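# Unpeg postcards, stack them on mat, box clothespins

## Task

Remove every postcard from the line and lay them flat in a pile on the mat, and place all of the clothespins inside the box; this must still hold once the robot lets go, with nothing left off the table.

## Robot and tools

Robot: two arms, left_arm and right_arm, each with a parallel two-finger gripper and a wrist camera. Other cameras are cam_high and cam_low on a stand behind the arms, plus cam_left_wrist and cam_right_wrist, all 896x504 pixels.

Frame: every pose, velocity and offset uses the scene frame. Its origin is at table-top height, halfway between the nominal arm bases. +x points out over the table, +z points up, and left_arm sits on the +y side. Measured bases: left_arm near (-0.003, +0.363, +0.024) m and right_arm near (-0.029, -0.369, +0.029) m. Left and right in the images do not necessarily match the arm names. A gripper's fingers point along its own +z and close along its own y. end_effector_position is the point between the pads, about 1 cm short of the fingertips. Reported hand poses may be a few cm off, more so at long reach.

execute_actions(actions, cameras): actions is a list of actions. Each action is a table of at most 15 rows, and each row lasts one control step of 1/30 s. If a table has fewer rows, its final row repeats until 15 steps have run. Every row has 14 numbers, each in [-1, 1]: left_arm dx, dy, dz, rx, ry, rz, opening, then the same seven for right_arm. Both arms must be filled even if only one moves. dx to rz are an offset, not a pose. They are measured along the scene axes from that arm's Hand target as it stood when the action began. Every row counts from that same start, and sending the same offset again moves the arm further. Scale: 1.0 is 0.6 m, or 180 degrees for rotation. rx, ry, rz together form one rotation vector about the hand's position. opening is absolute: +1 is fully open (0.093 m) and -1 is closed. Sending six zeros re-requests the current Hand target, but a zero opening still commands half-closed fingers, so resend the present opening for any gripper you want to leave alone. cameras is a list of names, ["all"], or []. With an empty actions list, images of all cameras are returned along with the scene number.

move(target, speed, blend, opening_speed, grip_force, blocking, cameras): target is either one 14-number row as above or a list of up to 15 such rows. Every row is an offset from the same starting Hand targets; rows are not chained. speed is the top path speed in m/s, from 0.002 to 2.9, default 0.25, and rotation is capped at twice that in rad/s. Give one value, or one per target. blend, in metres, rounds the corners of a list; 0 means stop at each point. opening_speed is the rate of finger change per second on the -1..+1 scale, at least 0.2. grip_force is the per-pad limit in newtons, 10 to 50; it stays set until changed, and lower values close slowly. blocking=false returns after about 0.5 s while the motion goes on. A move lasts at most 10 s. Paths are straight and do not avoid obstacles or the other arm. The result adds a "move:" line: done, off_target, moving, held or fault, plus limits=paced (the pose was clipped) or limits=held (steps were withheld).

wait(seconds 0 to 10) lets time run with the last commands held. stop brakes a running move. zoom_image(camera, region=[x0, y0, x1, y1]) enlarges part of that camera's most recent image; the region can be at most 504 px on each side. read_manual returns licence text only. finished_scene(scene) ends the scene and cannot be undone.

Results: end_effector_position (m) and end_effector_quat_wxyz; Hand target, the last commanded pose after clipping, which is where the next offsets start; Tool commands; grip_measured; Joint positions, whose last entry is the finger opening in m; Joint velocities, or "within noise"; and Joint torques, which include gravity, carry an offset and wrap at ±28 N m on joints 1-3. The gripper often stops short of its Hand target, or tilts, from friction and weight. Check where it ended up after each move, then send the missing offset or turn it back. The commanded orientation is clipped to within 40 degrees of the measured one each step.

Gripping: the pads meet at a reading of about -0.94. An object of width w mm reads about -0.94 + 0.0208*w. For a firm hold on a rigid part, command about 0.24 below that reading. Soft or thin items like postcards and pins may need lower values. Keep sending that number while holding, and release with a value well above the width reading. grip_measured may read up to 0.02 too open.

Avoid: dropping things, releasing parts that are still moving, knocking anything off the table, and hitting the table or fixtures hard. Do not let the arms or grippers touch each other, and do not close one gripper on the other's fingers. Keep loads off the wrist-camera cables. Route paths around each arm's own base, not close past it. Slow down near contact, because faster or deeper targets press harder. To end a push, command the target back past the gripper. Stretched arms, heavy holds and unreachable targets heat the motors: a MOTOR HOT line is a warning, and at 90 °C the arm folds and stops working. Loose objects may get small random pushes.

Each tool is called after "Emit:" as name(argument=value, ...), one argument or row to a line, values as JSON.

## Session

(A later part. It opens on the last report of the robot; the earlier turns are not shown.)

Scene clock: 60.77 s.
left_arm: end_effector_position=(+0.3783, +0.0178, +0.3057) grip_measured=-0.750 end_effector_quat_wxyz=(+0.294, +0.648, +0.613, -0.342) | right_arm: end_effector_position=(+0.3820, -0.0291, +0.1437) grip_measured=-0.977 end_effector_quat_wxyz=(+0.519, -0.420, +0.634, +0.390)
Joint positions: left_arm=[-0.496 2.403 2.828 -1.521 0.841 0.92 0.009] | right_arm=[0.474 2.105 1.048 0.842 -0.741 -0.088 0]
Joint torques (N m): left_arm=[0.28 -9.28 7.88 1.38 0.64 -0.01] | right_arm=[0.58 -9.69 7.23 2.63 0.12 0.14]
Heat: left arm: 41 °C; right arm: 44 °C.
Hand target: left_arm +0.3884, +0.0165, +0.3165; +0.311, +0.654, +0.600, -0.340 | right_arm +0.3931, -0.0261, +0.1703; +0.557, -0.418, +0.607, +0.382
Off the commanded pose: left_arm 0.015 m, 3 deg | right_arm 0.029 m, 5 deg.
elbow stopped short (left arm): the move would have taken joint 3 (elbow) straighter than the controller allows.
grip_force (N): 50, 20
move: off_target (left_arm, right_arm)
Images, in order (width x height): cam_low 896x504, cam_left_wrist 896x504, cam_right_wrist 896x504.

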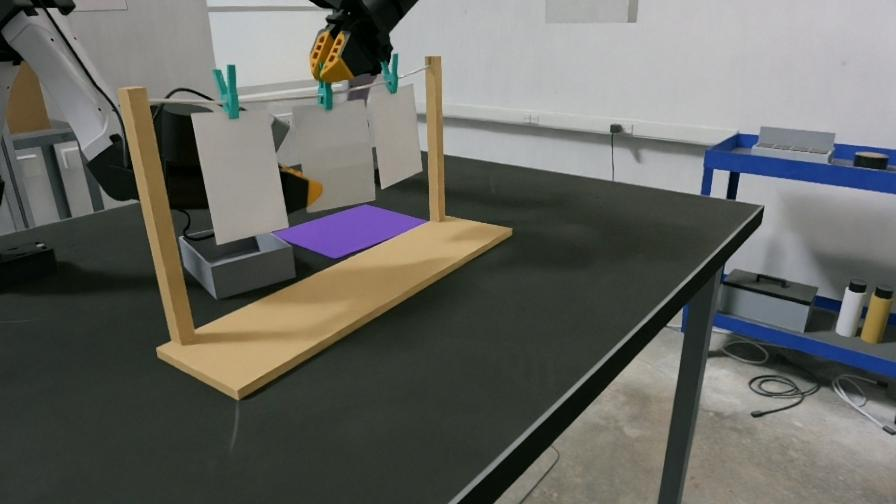

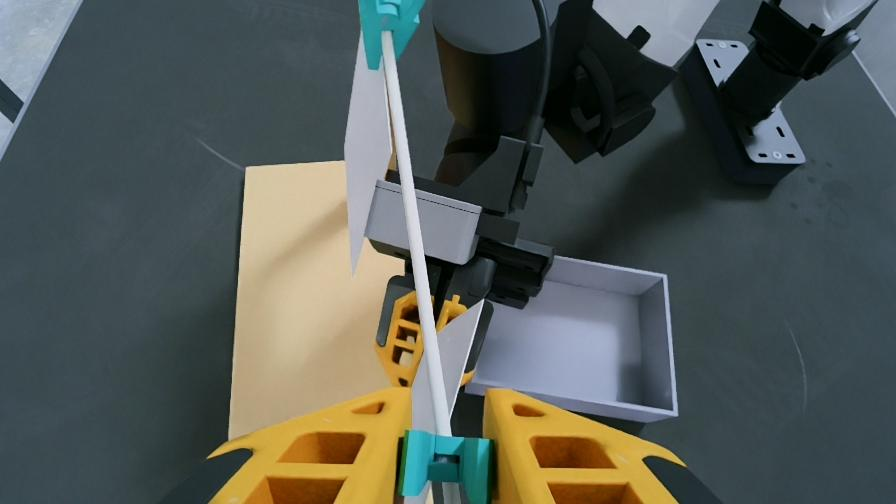

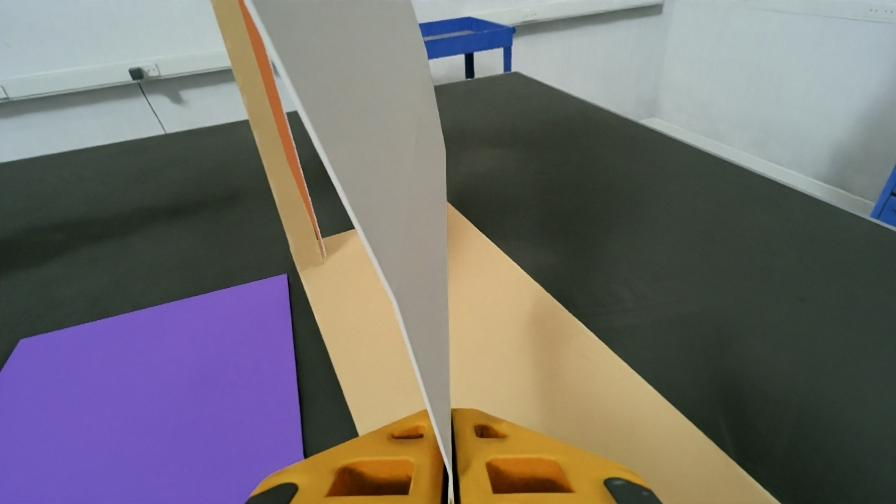

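Emit:
move(
  target=[0, 0, 0, 0, 0, 0, -0.9, 0, 0, 0, 0, 0, 0, -1],
  cameras=["cam_left_wrist","cam_low"],
  opening_speed=0.4,
)

Emit:
zoom_image(
  camera="cam_low",
  region=[280, 30, 400, 120],
)

Emit:
zoom_image(
  camera="cam_left_wrist",
  region=[340, 260, 600, 504],
)

Scene clock: 61.80 s.
left_arm: end_effector_position=(+0.3783, +0.0178, +0.3057) grip_measured=-0.756 end_effector_quat_wxyz=(+0.294, +0.648, +0.613, -0.342) | right_arm: end_effector_position=(+0.3820, -0.0291, +0.1437) grip_measured=-0.977 end_effector_quat_wxyz=(+0.519, -0.420, +0.634, +0.390)
Joint positions: left_arm=[-0.496 2.403 2.828 -1.521 0.841 0.92 0.009] | right_arm=[0.474 2.105 1.048 0.842 -0.741 -0.088 0]
Joint torques (N m): left_arm=[0.21 -9.37 7.84 1.38 0.65 -0.02] | right_arm=[0.59 -9.73 7.19 2.65 0.13 0.15]
Heat: left arm: 42 °C; right arm: 44 °C.
Hand target: left_arm +0.3884, +0.0165, +0.3165; +0.311, +0.654, +0.600, -0.340 | right_arm +0.3931, -0.0261, +0.1703; +0.557, -0.418, +0.607, +0.382
Off the commanded pose: left_arm 0.015 m, 3 deg | right_arm 0.029 m, 5 deg.
elbow stopped short (left arm): the move would have taken joint 3 (elbow) straighter than the controller allows.
grip_force (N): 50, 20
move: off_target (left_arm, right_arm)
Images, in order (width x height): cam_low 896x504, cam_left_wrist 896x504.

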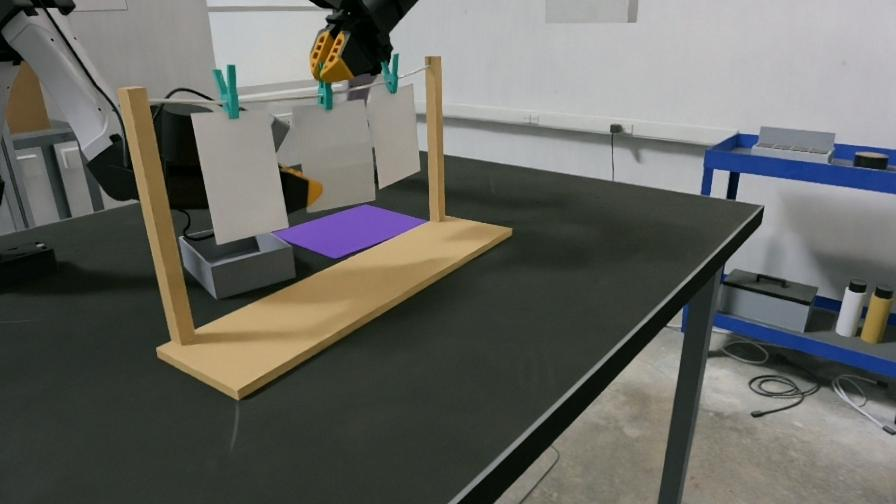

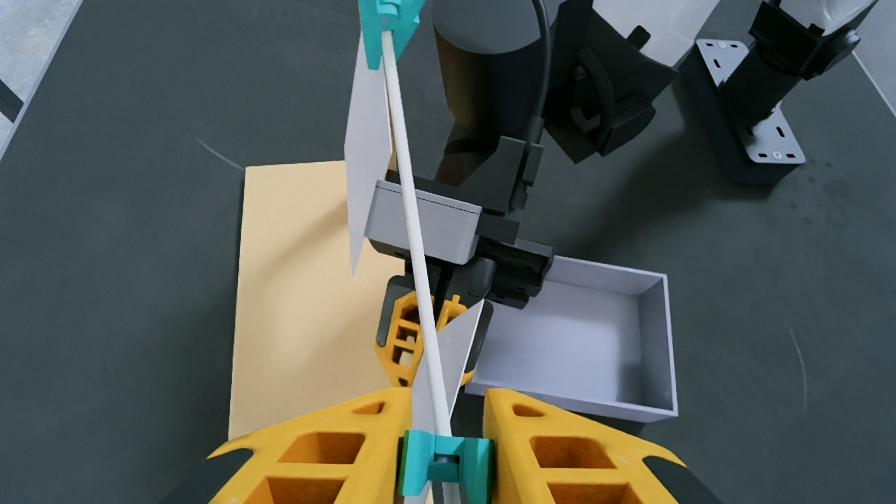

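Scaled by 4.200 from the camera's 896x504 image, which has a finer 1280x720 frame.

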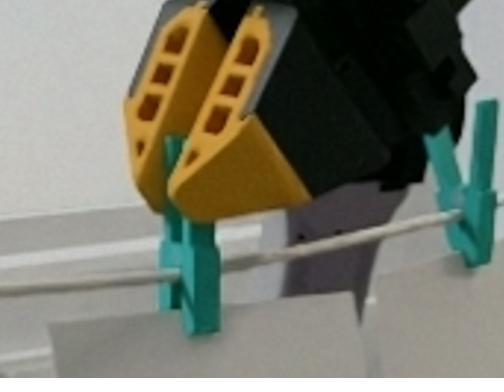

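Scaled by 1.938 from the camera's 896x504 image, which has a finer 1280x720 frame.

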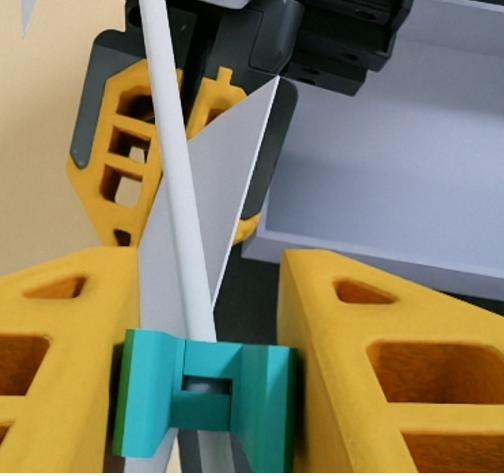

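Emit:
move(
  target=[0, 0, 0, 0, 0, 0, -0.9, -0.005, 0, -0.045, 0, 0, 0, -1],
  cameras=["cam_left_wrist","cam_low","cam_right_wrist"],
  speed=0.05,
)

Emit:
zoom_image(
  camera="cam_low",
  region=[280, 30, 400, 120],
)

Emit:
zoom_image(
  camera="cam_left_wrist",
  region=[340, 260, 600, 504],
)

Scene clock: 63.57 s.
left_arm: end_effector_position=(+0.3783, +0.0178, +0.3057) grip_measured=-0.758 end_effector_quat_wxyz=(+0.294, +0.648, +0.613, -0.342) | right_arm: end_effector_position=(+0.3853, -0.0281, +0.1261) grip_measured=-0.977 end_effector_quat_wxyz=(+0.526, -0.420, +0.630, +0.387)
Joint positions: left_arm=[-0.496 2.403 2.828 -1.521 0.841 0.92 0.009] | right_arm=[0.474 2.172 1.048 0.926 -0.736 -0.088 0]
Joint torques (N m): left_arm=[0.31 -9.33 7.87 1.38 0.63 -0.03] | right_arm=[0.59 -9.58 4.77 2.75 0.11 0.14]
Heat: left arm: 42 °C; right arm: 44 °C.
Hand target: left_arm +0.3884, +0.0165, +0.3165; +0.311, +0.654, +0.600, -0.340 | right_arm +0.3901, -0.0261, +0.1433; +0.557, -0.418, +0.607, +0.382
Off the commanded pose: left_arm 0.015 m, 3 deg | right_arm 0.018 m, 4 deg.
elbow stopped short (left arm): the move would have taken joint 3 (elbow) straighter than the controller allows.
grip_force (N): 50, 20
move: off_target (left_arm, right_arm)
Images, in order (width x height): cam_low 896x504, cam_left_wrist 896x504, cam_right_wrist 896x504.

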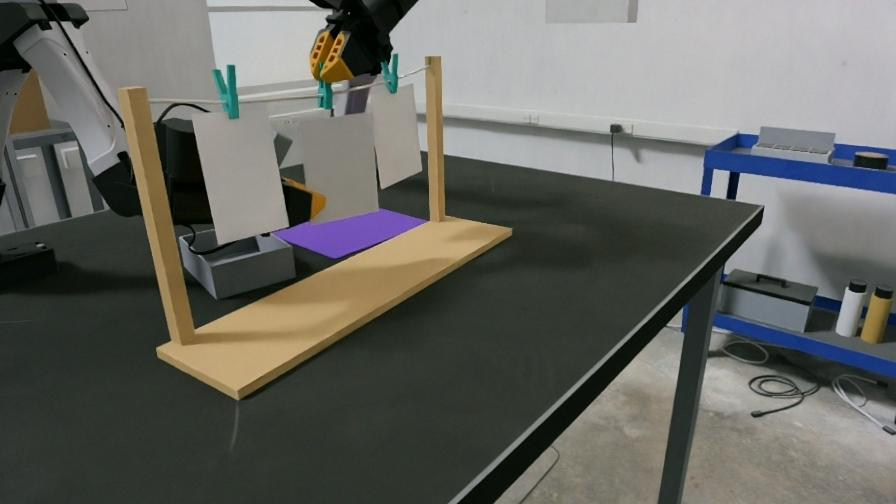

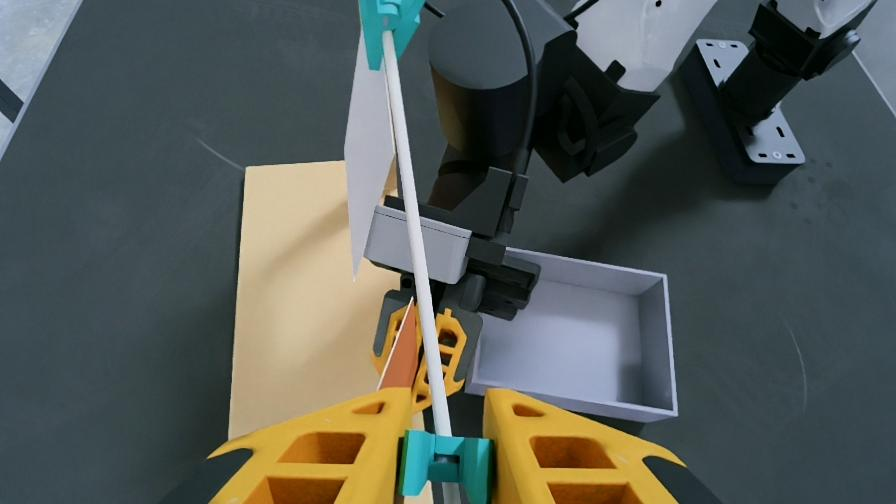

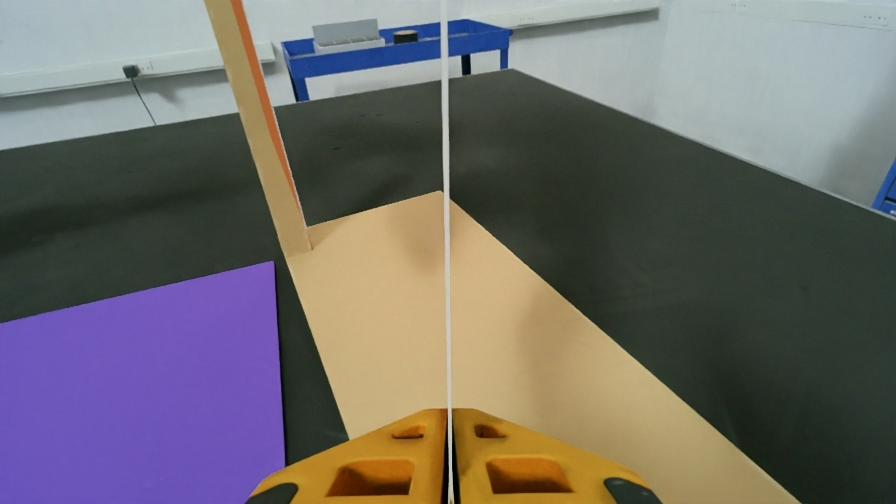

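Scaled by 4.200 from the camera's 896x504 image, which has a finer 1280x720 frame.

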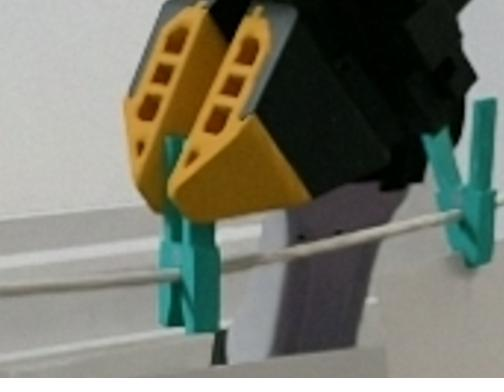

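Scaled by 1.938 from the camera's 896x504 image, which has a finer 1280x720 frame.

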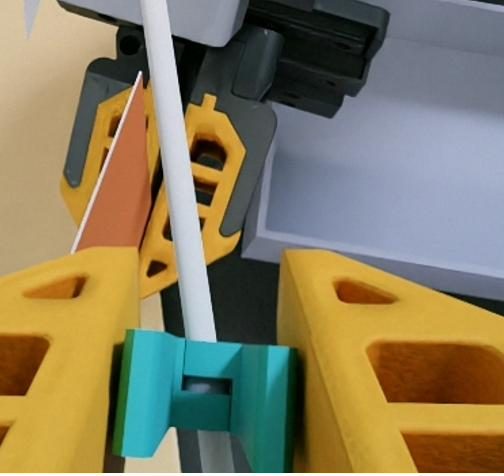

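Emit:
move(
  target=[-0.02, 0.04, 0.08, 0, 0, 0, -0.9, -0.005, 0, 0, 0, 0, 0, -1],
  cameras=["cam_left_wrist","cam_low","cam_right_wrist"],
  speed=0.08,
)

Emit:
zoom_image(
  camera="cam_low",
  region=[280, 10, 400, 120],
)

Scene clock: 65.23 s.
left_arm: end_effector_position=(+0.3862, +0.0393, +0.3282) grip_measured=-0.758 end_effector_quat_wxyz=(+0.317, +0.627, +0.627, -0.336) | right_arm: end_effector_position=(+0.3860, -0.0281, +0.1272) grip_measured=-0.977 end_effector_quat_wxyz=(+0.529, -0.420, +0.628, +0.386)
Joint positions: left_arm=[-0.449 2.357 2.828 -1.521 0.848 0.889 0.009] | right_arm=[0.474 2.172 1.048 0.932 -0.733 -0.088 0]
Joint torques (N m): left_arm=[0.14 -13.5 7.79 1.17 0.82 -0.04] | right_arm=[0.66 -10.07 3.73 2.77 0.13 0.14]
Heat: left arm: 42 °C; right arm: 44 °C.
Hand target: left_arm +0.3764, +0.0405, +0.3645; +0.311, +0.654, +0.600, -0.340 | right_arm +0.3871, -0.0261, +0.1433; +0.557, -0.418, +0.607, +0.382
Off the commanded pose: left_arm 0.038 m, 4 deg | right_arm 0.016 m, 4 deg.
elbow stopped short (left arm): the move would have taken joint 3 (elbow) straighter than the controller allows.
grip_force (N): 50, 20
move: off_target (left_arm, right_arm)
Images, in order (width x height): cam_low 896x504, cam_left_wrist 896x504, cam_right_wrist 896x504.

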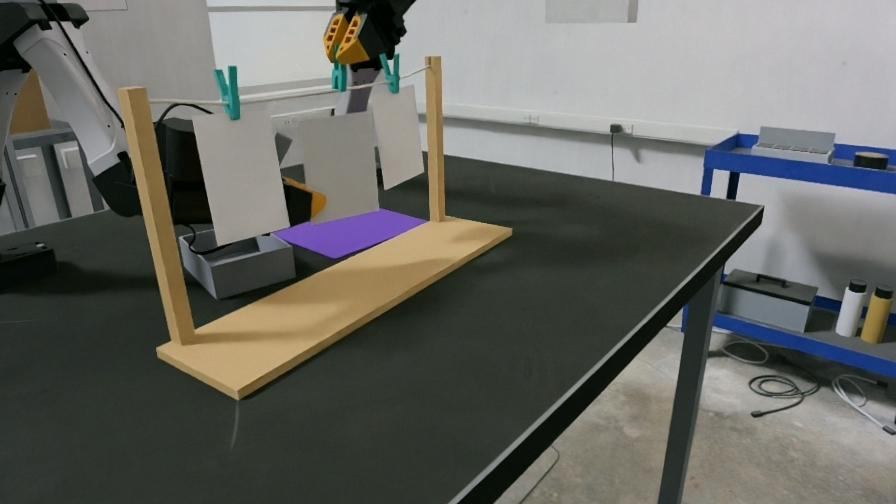

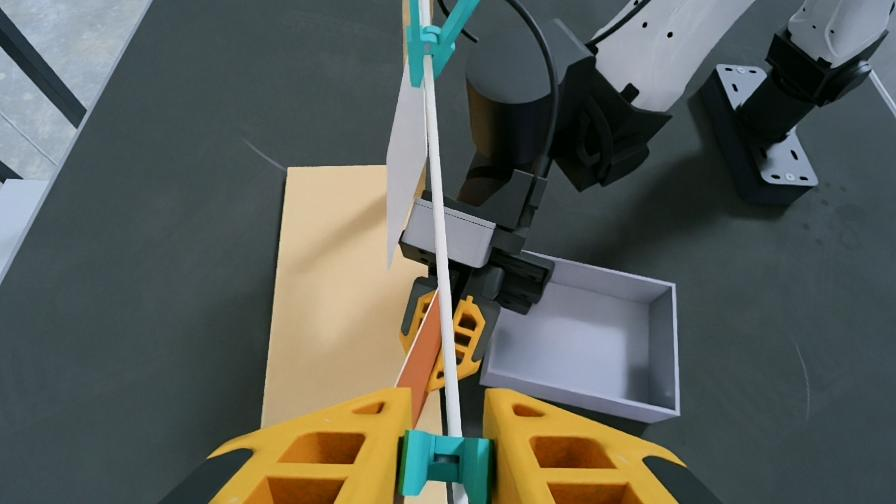

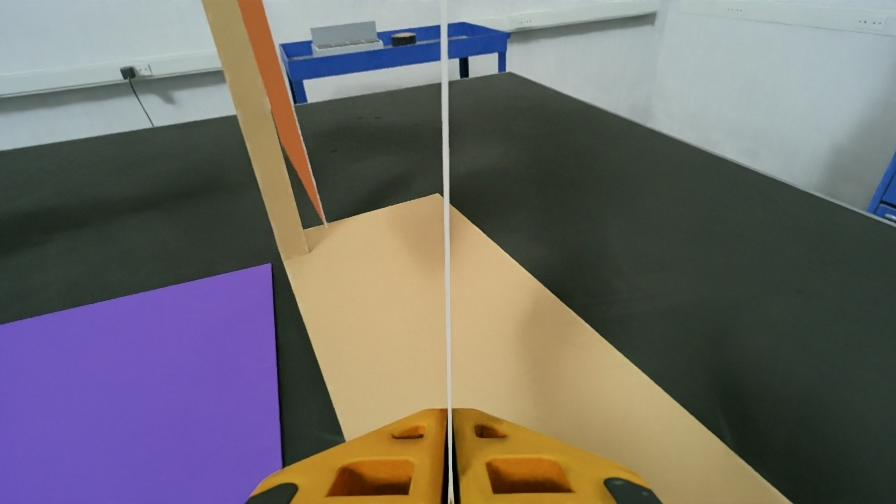

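Scaled by 4.200 from the camera's 896x504 image, which has a finer 1280x720 frame.

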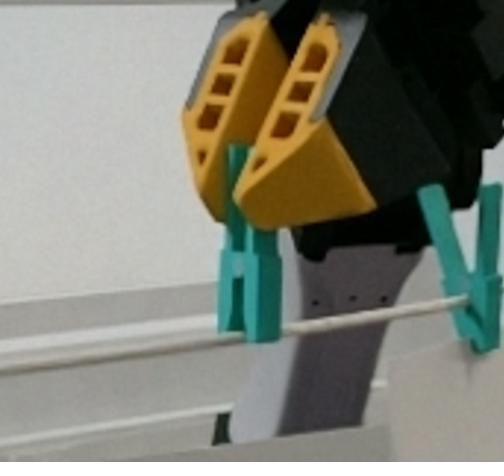

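Emit:
move(
  target=[-0.01, 0.1, 0.06, 0, 0, 0, -0.9, 0, 0, 0, 0, 0, 0, -1],
  cameras=["cam_left_wrist","cam_low","cam_right_wrist"],
  speed=0.08,
)

Emit:
zoom_image(
  camera="cam_low",
  region=[280, 10, 400, 120],
)

Scene clock: 67.13 s.
left_arm: end_effector_position=(+0.3902, +0.0982, +0.3821) grip_measured=-0.758 end_effector_quat_wxyz=(+0.380, +0.604, +0.622, -0.323) | right_arm: end_effector_position=(+0.3860, -0.0281, +0.1272) grip_measured=-0.977 end_effector_quat_wxyz=(+0.529, -0.420, +0.628, +0.386)
Joint positions: left_arm=[-0.314 2.219 2.773 -1.532 0.918 0.934 0.009] | right_arm=[0.474 2.172 1.048 0.932 -0.733 -0.088 0]
Joint torques (N m): left_arm=[-0.06 -12.71 3.7 0.87 0.85 0.28] | right_arm=[0.64 -10.09 3.77 2.76 0.12 0.13]
Heat: left arm: 42 °C; right arm: 45 °C.
Hand target: left_arm +0.3704, +0.1005, +0.4005; +0.311, +0.654, +0.600, -0.340 | right_arm +0.3871, -0.0261, +0.1433; +0.557, -0.418, +0.607, +0.382
Off the commanded pose: left_arm 0.027 m, 10 deg | right_arm 0.016 m, 4 deg.
elbow stopped short (left arm): the move would have taken joint 3 (elbow) straighter than the controller allows.
joint sent to its limit (left arm) — joint 4 (wrist pitch), lower limit. The joint targets are off in position and orientation.
grip_force (N): 50, 20
move: off_target (left_arm, right_arm)
Images, in order (width x height): cam_low 896x504, cam_left_wrist 896x504, cam_right_wrist 896x504.

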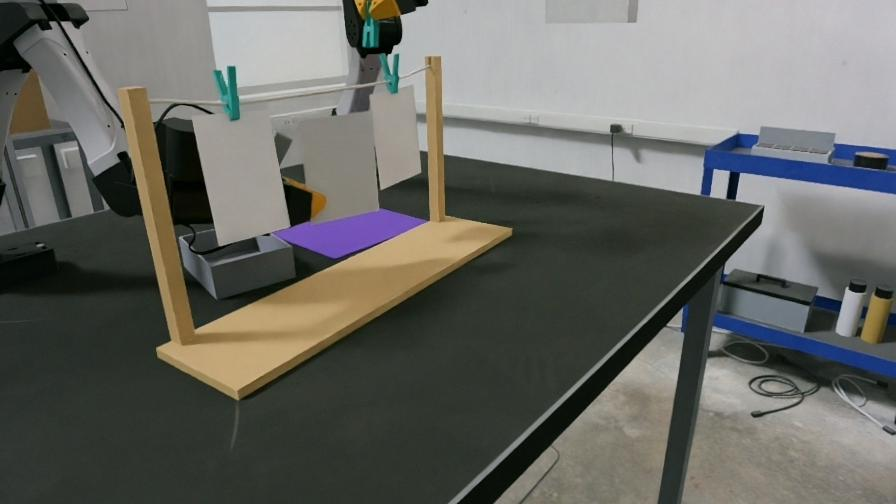

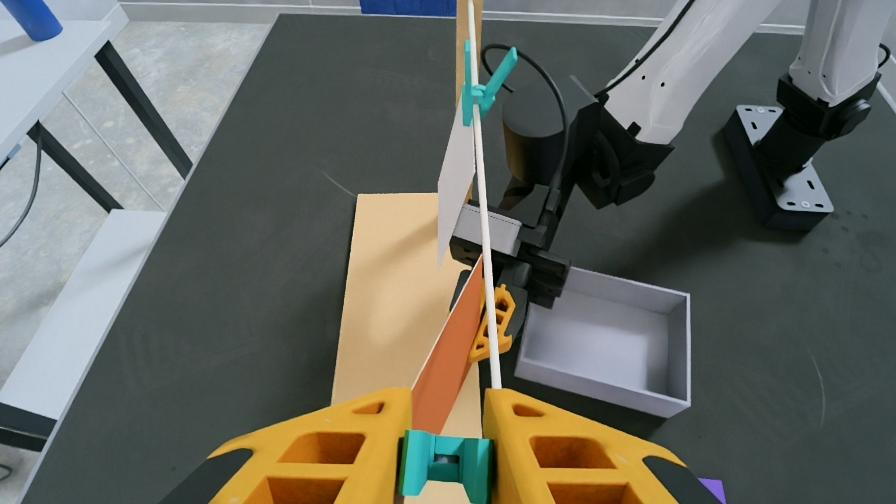

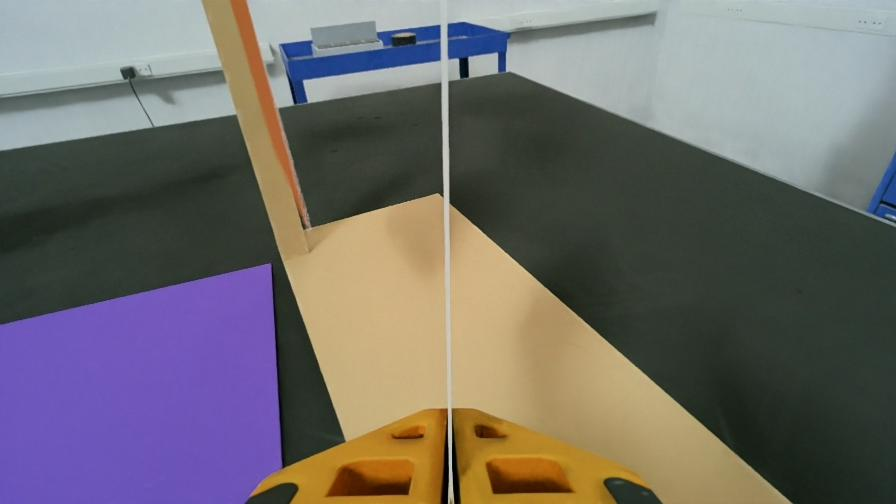

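Scaled by 4.200 from the camera's 896x504 image, which has a finer 1280x720 frame.

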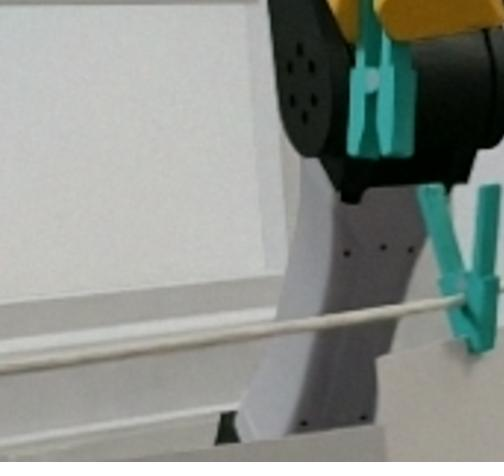

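Emit:
move(
  target=[-0.283, 0.25, 0.06, -0.06, -0.06, 0.449, -0.9, 0, 0, 0, 0, 0, 0, -1],
  cameras=["all"],
  speed=0.2,
)

Scene clock: 72.20 s.
left_arm: end_effector_position=(+0.2038, +0.2401, +0.4263) grip_measured=-0.758 end_effector_quat_wxyz=(+0.557, +0.124, +0.819, -0.052) | right_arm: end_effector_position=(+0.3860, -0.0281, +0.1272) grip_measured=-0.977 end_effector_quat_wxyz=(+0.529, -0.420, +0.628, +0.386)
Joint positions: left_arm=[-1.007 0.912 1.457 -1.05 -0.691 -0.283 0.009] | right_arm=[0.474 2.172 1.048 0.932 -0.733 -0.088 0]
Joint torques (N m): left_arm=[-0.94 0.38 8.53 1.42 -0.54 -0.12] | right_arm=[0.66 -10.11 3.74 2.77 0.12 0.15]
Heat: left arm: 42 °C; right arm: 45 °C.
Hand target: left_arm +0.2006, +0.2505, +0.4365; +0.562, +0.107, +0.818, -0.050 | right_arm +0.3871, -0.0261, +0.1433; +0.557, -0.418, +0.607, +0.382
Off the commanded pose: left_arm 0.015 m, 2 deg | right_arm 0.016 m, 4 deg.
grip_force (N): 50, 20
move: off_target (left_arm, right_arm)

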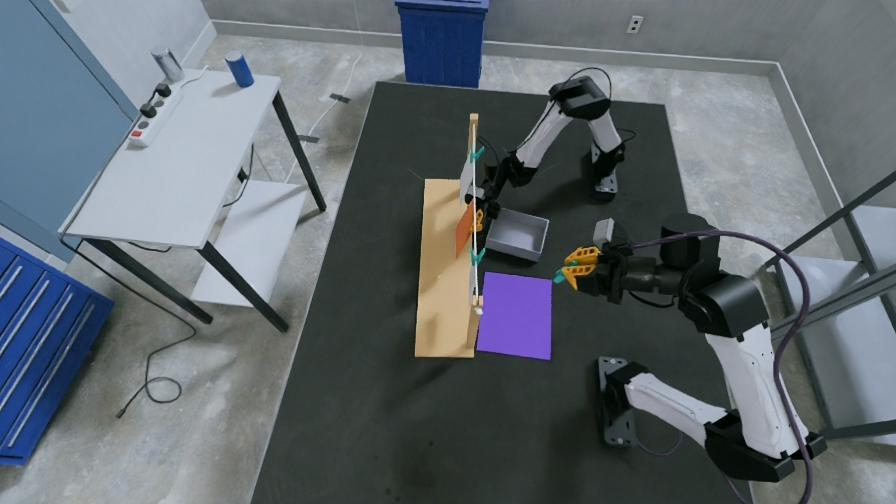

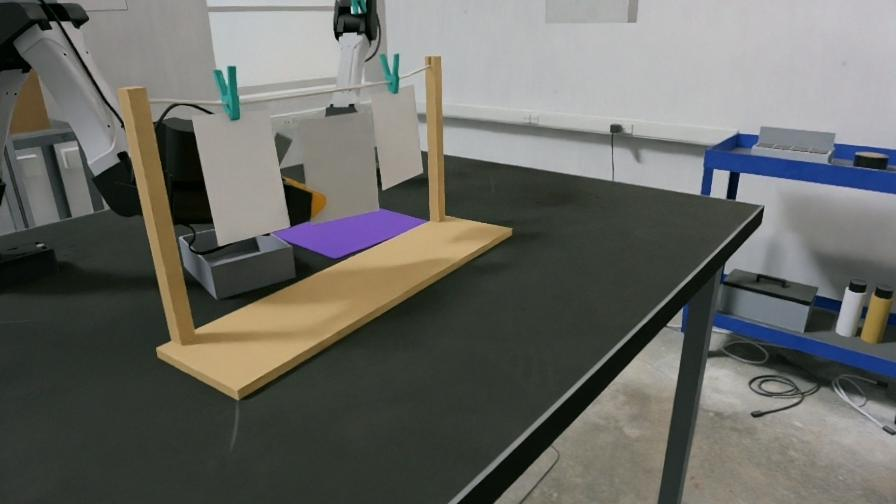

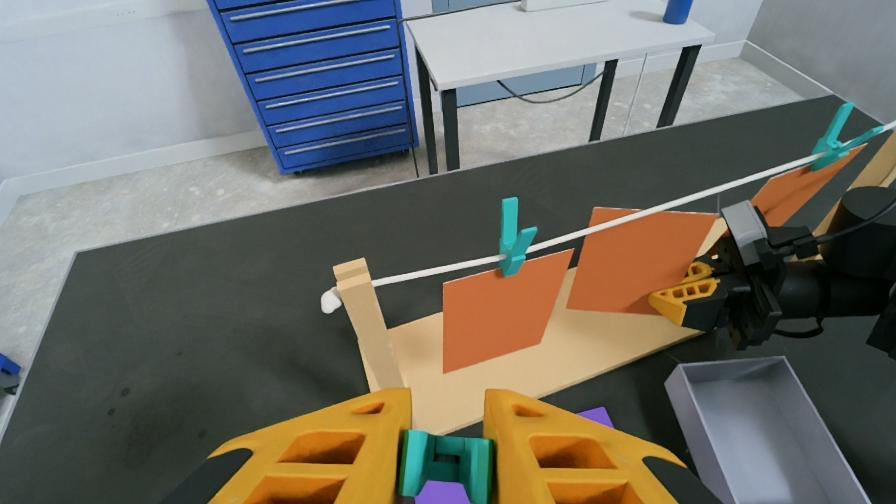

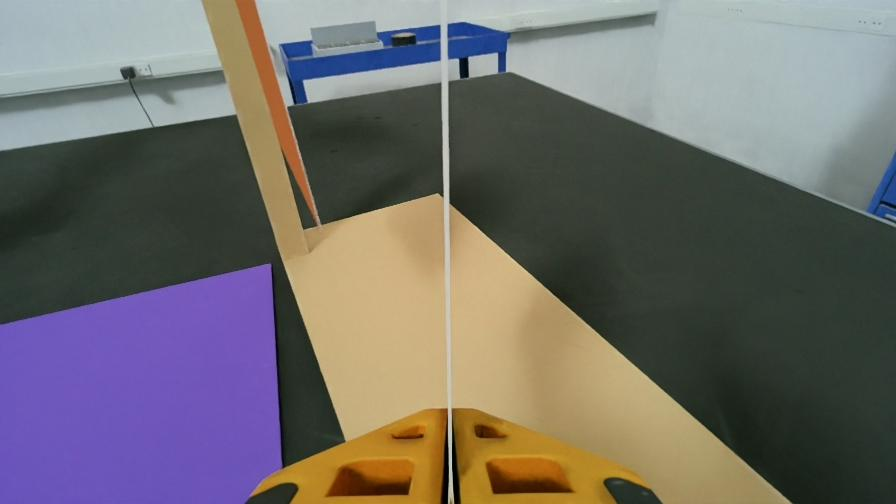

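Emit:
move(
  target=[
    [0, 0, 0, 0, 0, 0, -0.9, 0, 0, -0.045, 0, 0, 0, -1],
    [0, 0, 0, 0, 0, 0, -0.9, -0.12, -0.01, -0.045, 0, 0, 0, -1],
    [0, 0, 0, 0, 0, 0, -0.9, -0.24, -0.02, 0.06, 0, 0, 0, -1],
  ],
  cameras=["all"],
  speed=0.1,
  blend=0.02,
)

Scene clock: 76.13 s.
left_arm: end_effector_position=(+0.2038, +0.2401, +0.4263) grip_measured=-0.758 end_effector_quat_wxyz=(+0.557, +0.124, +0.819, -0.052) | right_arm: end_effector_position=(+0.2433, -0.0359, +0.1758) grip_measured=-0.977 end_effector_quat_wxyz=(+0.560, -0.423, +0.600, +0.384)
Joint positions: left_arm=[-1.007 0.912 1.457 -1.05 -0.691 -0.283 0.009] | right_arm=[0.686 1.723 0.514 1.118 -0.526 -0.059 0]
Joint torques (N m): left_arm=[-0.95 0.39 8.54 1.42 -0.53 -0.11] | right_arm=[0.46 -7.99 3.71 1.81 0.17 0.13]
Heat: left arm: 42 °C; right arm: 45 °C.
Hand target: left_arm +0.2006, +0.2505, +0.4365; +0.562, +0.107, +0.818, -0.050 | right_arm +0.2431, -0.0381, +0.1793; +0.557, -0.418, +0.607, +0.382
Off the commanded pose: left_arm 0.015 m, 2 deg | right_arm 0.004 m, 1 deg.
grip_force (N): 50, 20
move: off_target (left_arm); blend cut to 0.0136 m at target 1

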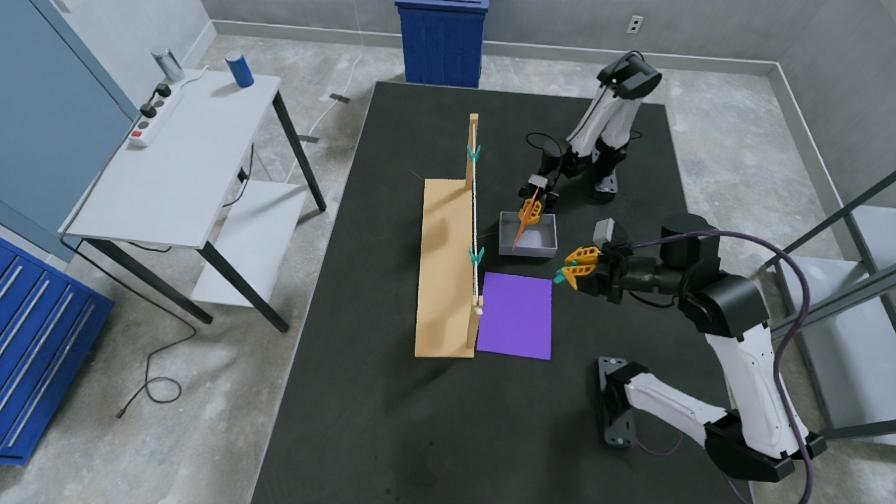

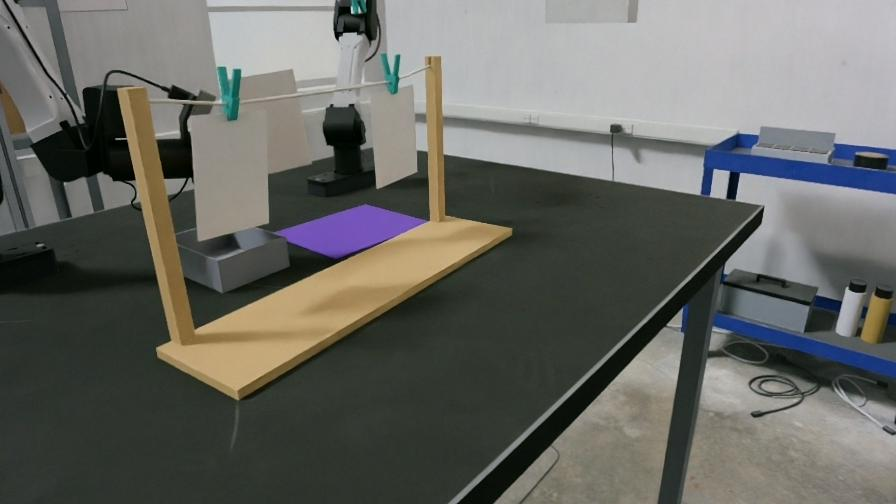

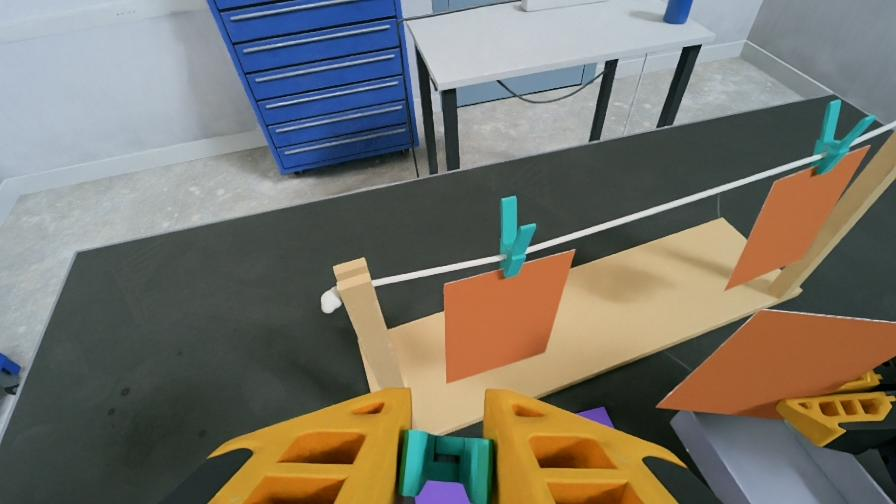

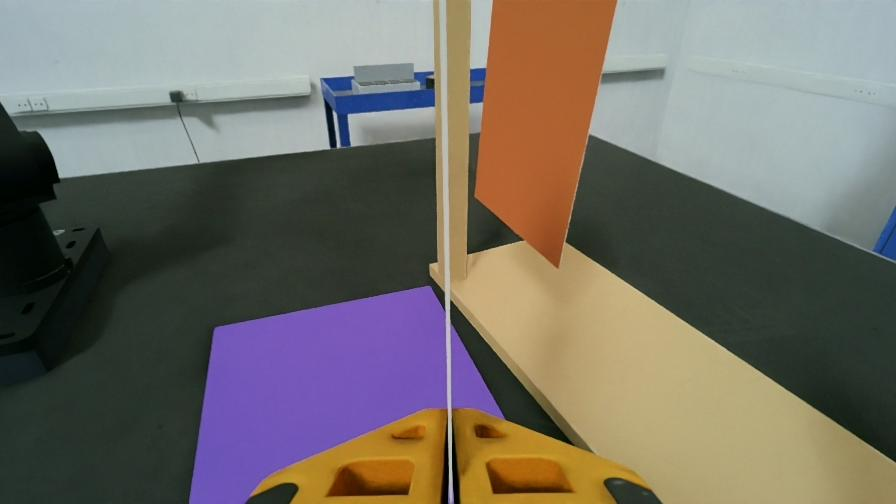

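Emit:
move(
  target=[0, 0, 0, 0, 0, 0, -0.9, 0.028, 0.013, 0.1, -0.22, -0.452, 0.264, -1],
  cameras=["all"],
  speed=0.2,
)

Scene clock: 81.73 s.
left_arm: end_effector_position=(+0.2038, +0.2401, +0.4263) grip_measured=-0.758 end_effector_quat_wxyz=(+0.557, +0.124, +0.819, -0.052) | right_arm: end_effector_position=(+0.2581, -0.0290, +0.2169) grip_measured=-0.977 end_effector_quat_wxyz=(-0.475, +0.877, -0.065, -0.016)
Joint positions: left_arm=[-1.007 0.912 1.457 -1.05 -0.691 -0.283 0.009] | right_arm=[0.614 1.668 1.259 -0.413 -0.726 -2.082 0]
Joint torques (N m): left_arm=[-0.9 0.42 8.5 1.41 -0.54 -0.11] | right_arm=[0.62 -9.89 7.83 1.45 -0.09 -0.09]
Heat: left arm: 42 °C; right arm: 43 °C.
Hand target: left_arm +0.2006, +0.2505, +0.4365; +0.562, +0.107, +0.818, -0.050 | right_arm +0.2599, -0.0303, +0.2393; -0.462, +0.887, +0.000, +0.000
Off the commanded pose: left_arm 0.015 m, 2 deg | right_arm 0.022 m, 8 deg.
joint sent to its limit (right arm) — joint 6 (wrist roll), lower limit. The joint targets are off in position and orientation.
grip_force (N): 50, 20
move: off_target (left_arm, right_arm)

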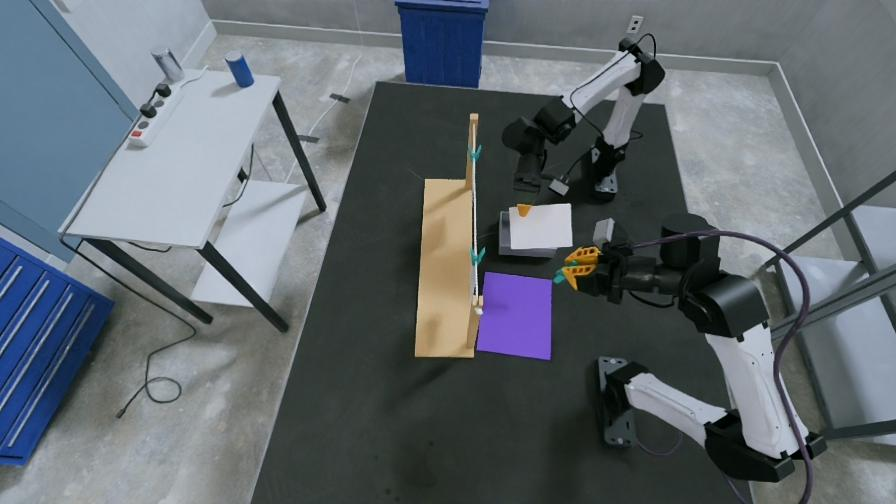

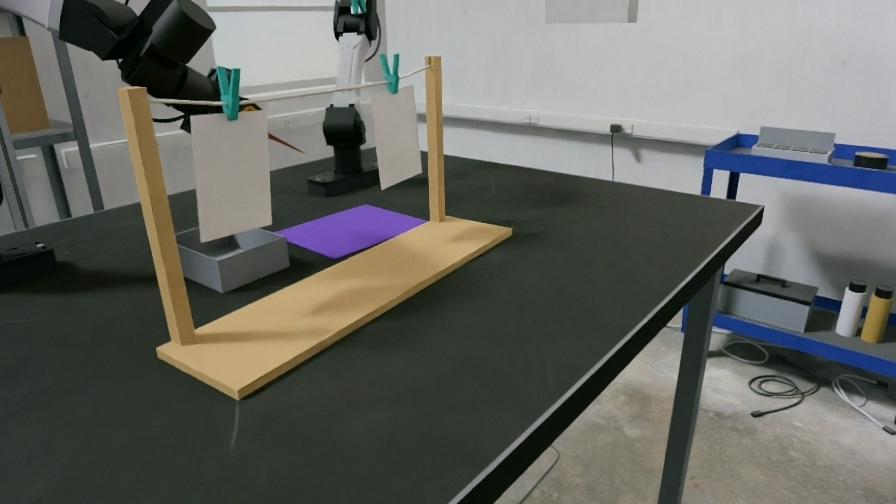

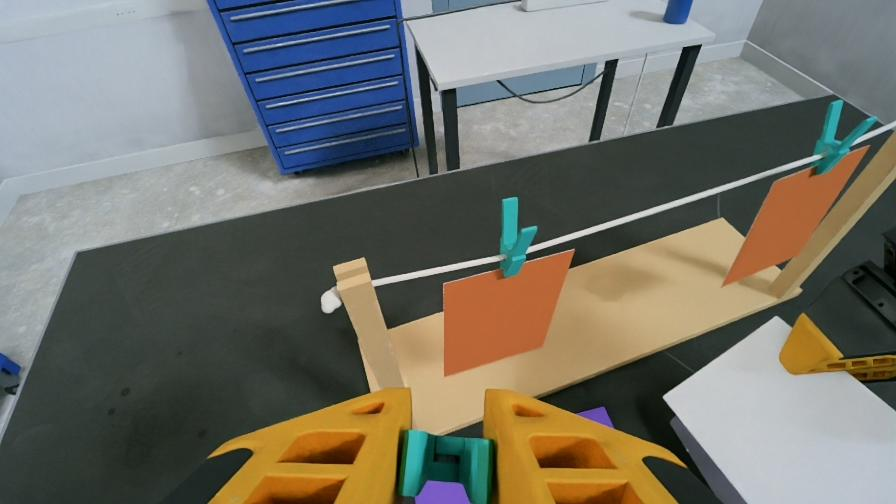

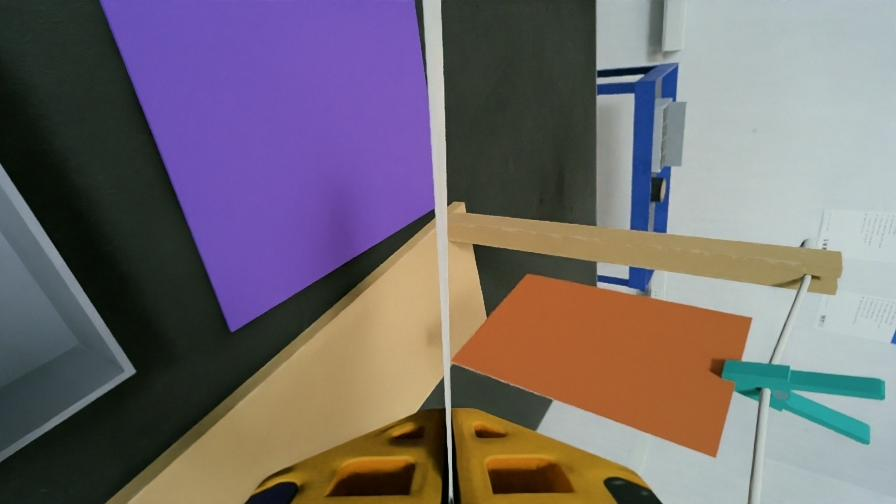

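Emit:
move(
  target=[0, 0, 0, 0, 0, 0, -0.9, 0.028, 0.257, -0.162, 0, 0, 0, -1],
  cameras=["all"],
  speed=0.15,
)

Scene clock: 84.30 s.
left_arm: end_effector_position=(+0.2038, +0.2401, +0.4263) grip_measured=-0.758 end_effector_quat_wxyz=(+0.557, +0.124, +0.819, -0.052) | right_arm: end_effector_position=(+0.2598, +0.1100, +0.1149) grip_measured=-0.977 end_effector_quat_wxyz=(-0.431, +0.902, -0.003, -0.032)
Joint positions: left_arm=[-1.007 0.912 1.457 -1.05 -0.691 -0.283 0.009] | right_arm=[0.861 2.18 1.603 -0.27 -0.58 -2.048 0]
Joint torques (N m): left_arm=[-0.91 0.4 8.53 1.42 -0.54 -0.11] | right_arm=[0.39 -11.14 9.51 2.09 -0.05 0.2]
Heat: left arm: 42 °C; right arm: 43 °C.
Hand target: left_arm +0.2006, +0.2505, +0.4365; +0.562, +0.107, +0.818, -0.050 | right_arm +0.2767, +0.1239, +0.1421; -0.462, +0.887, +0.000, +0.000
Off the commanded pose: left_arm 0.015 m, 2 deg | right_arm 0.035 m, 5 deg.
grip_force (N): 50, 20
move: off_target (left_arm, right_arm)

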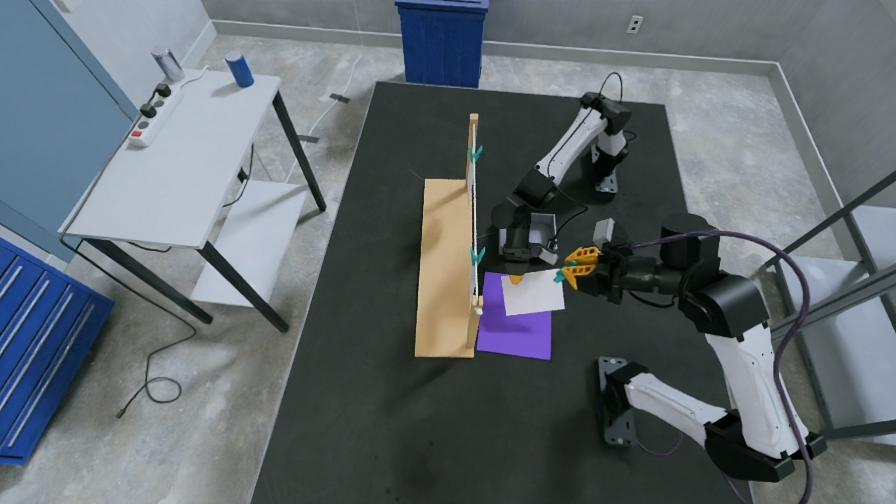

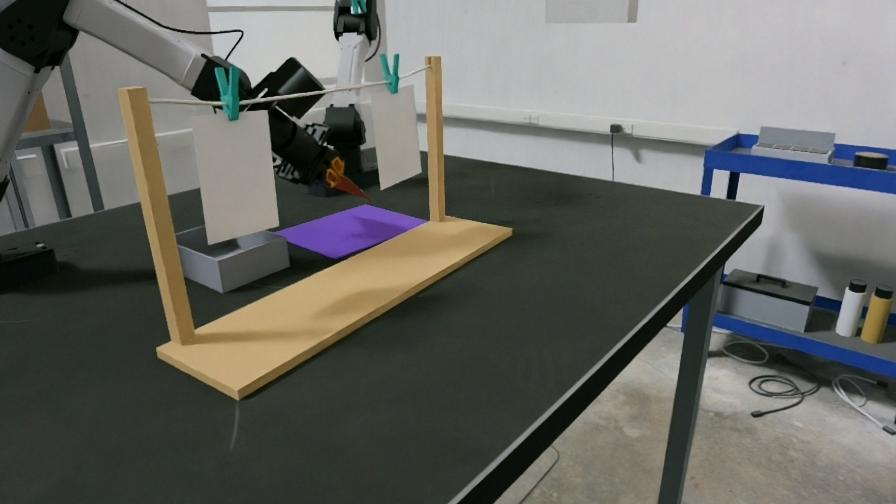

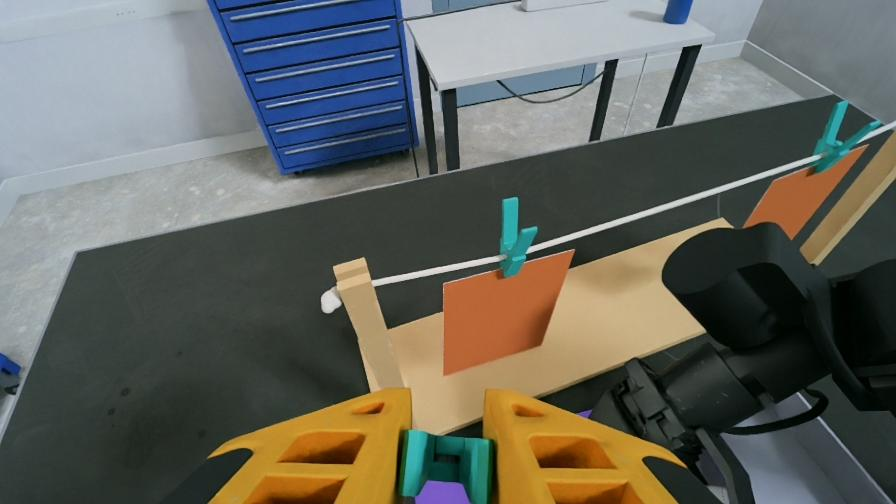

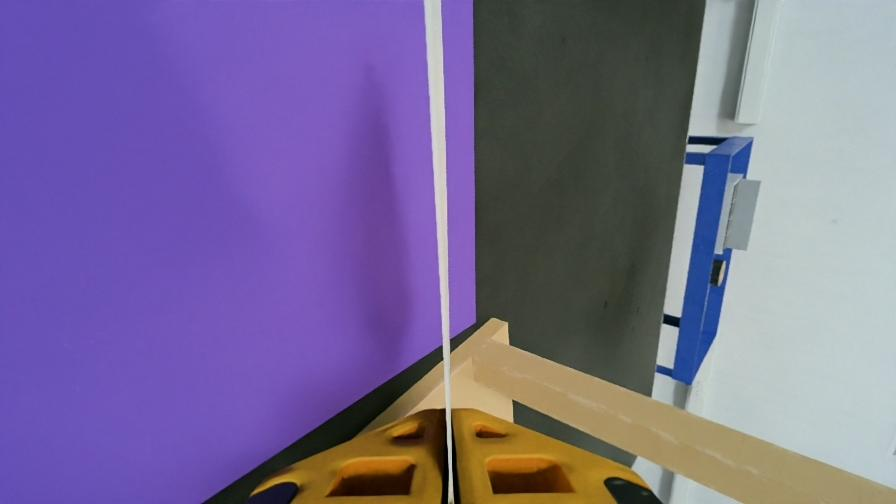

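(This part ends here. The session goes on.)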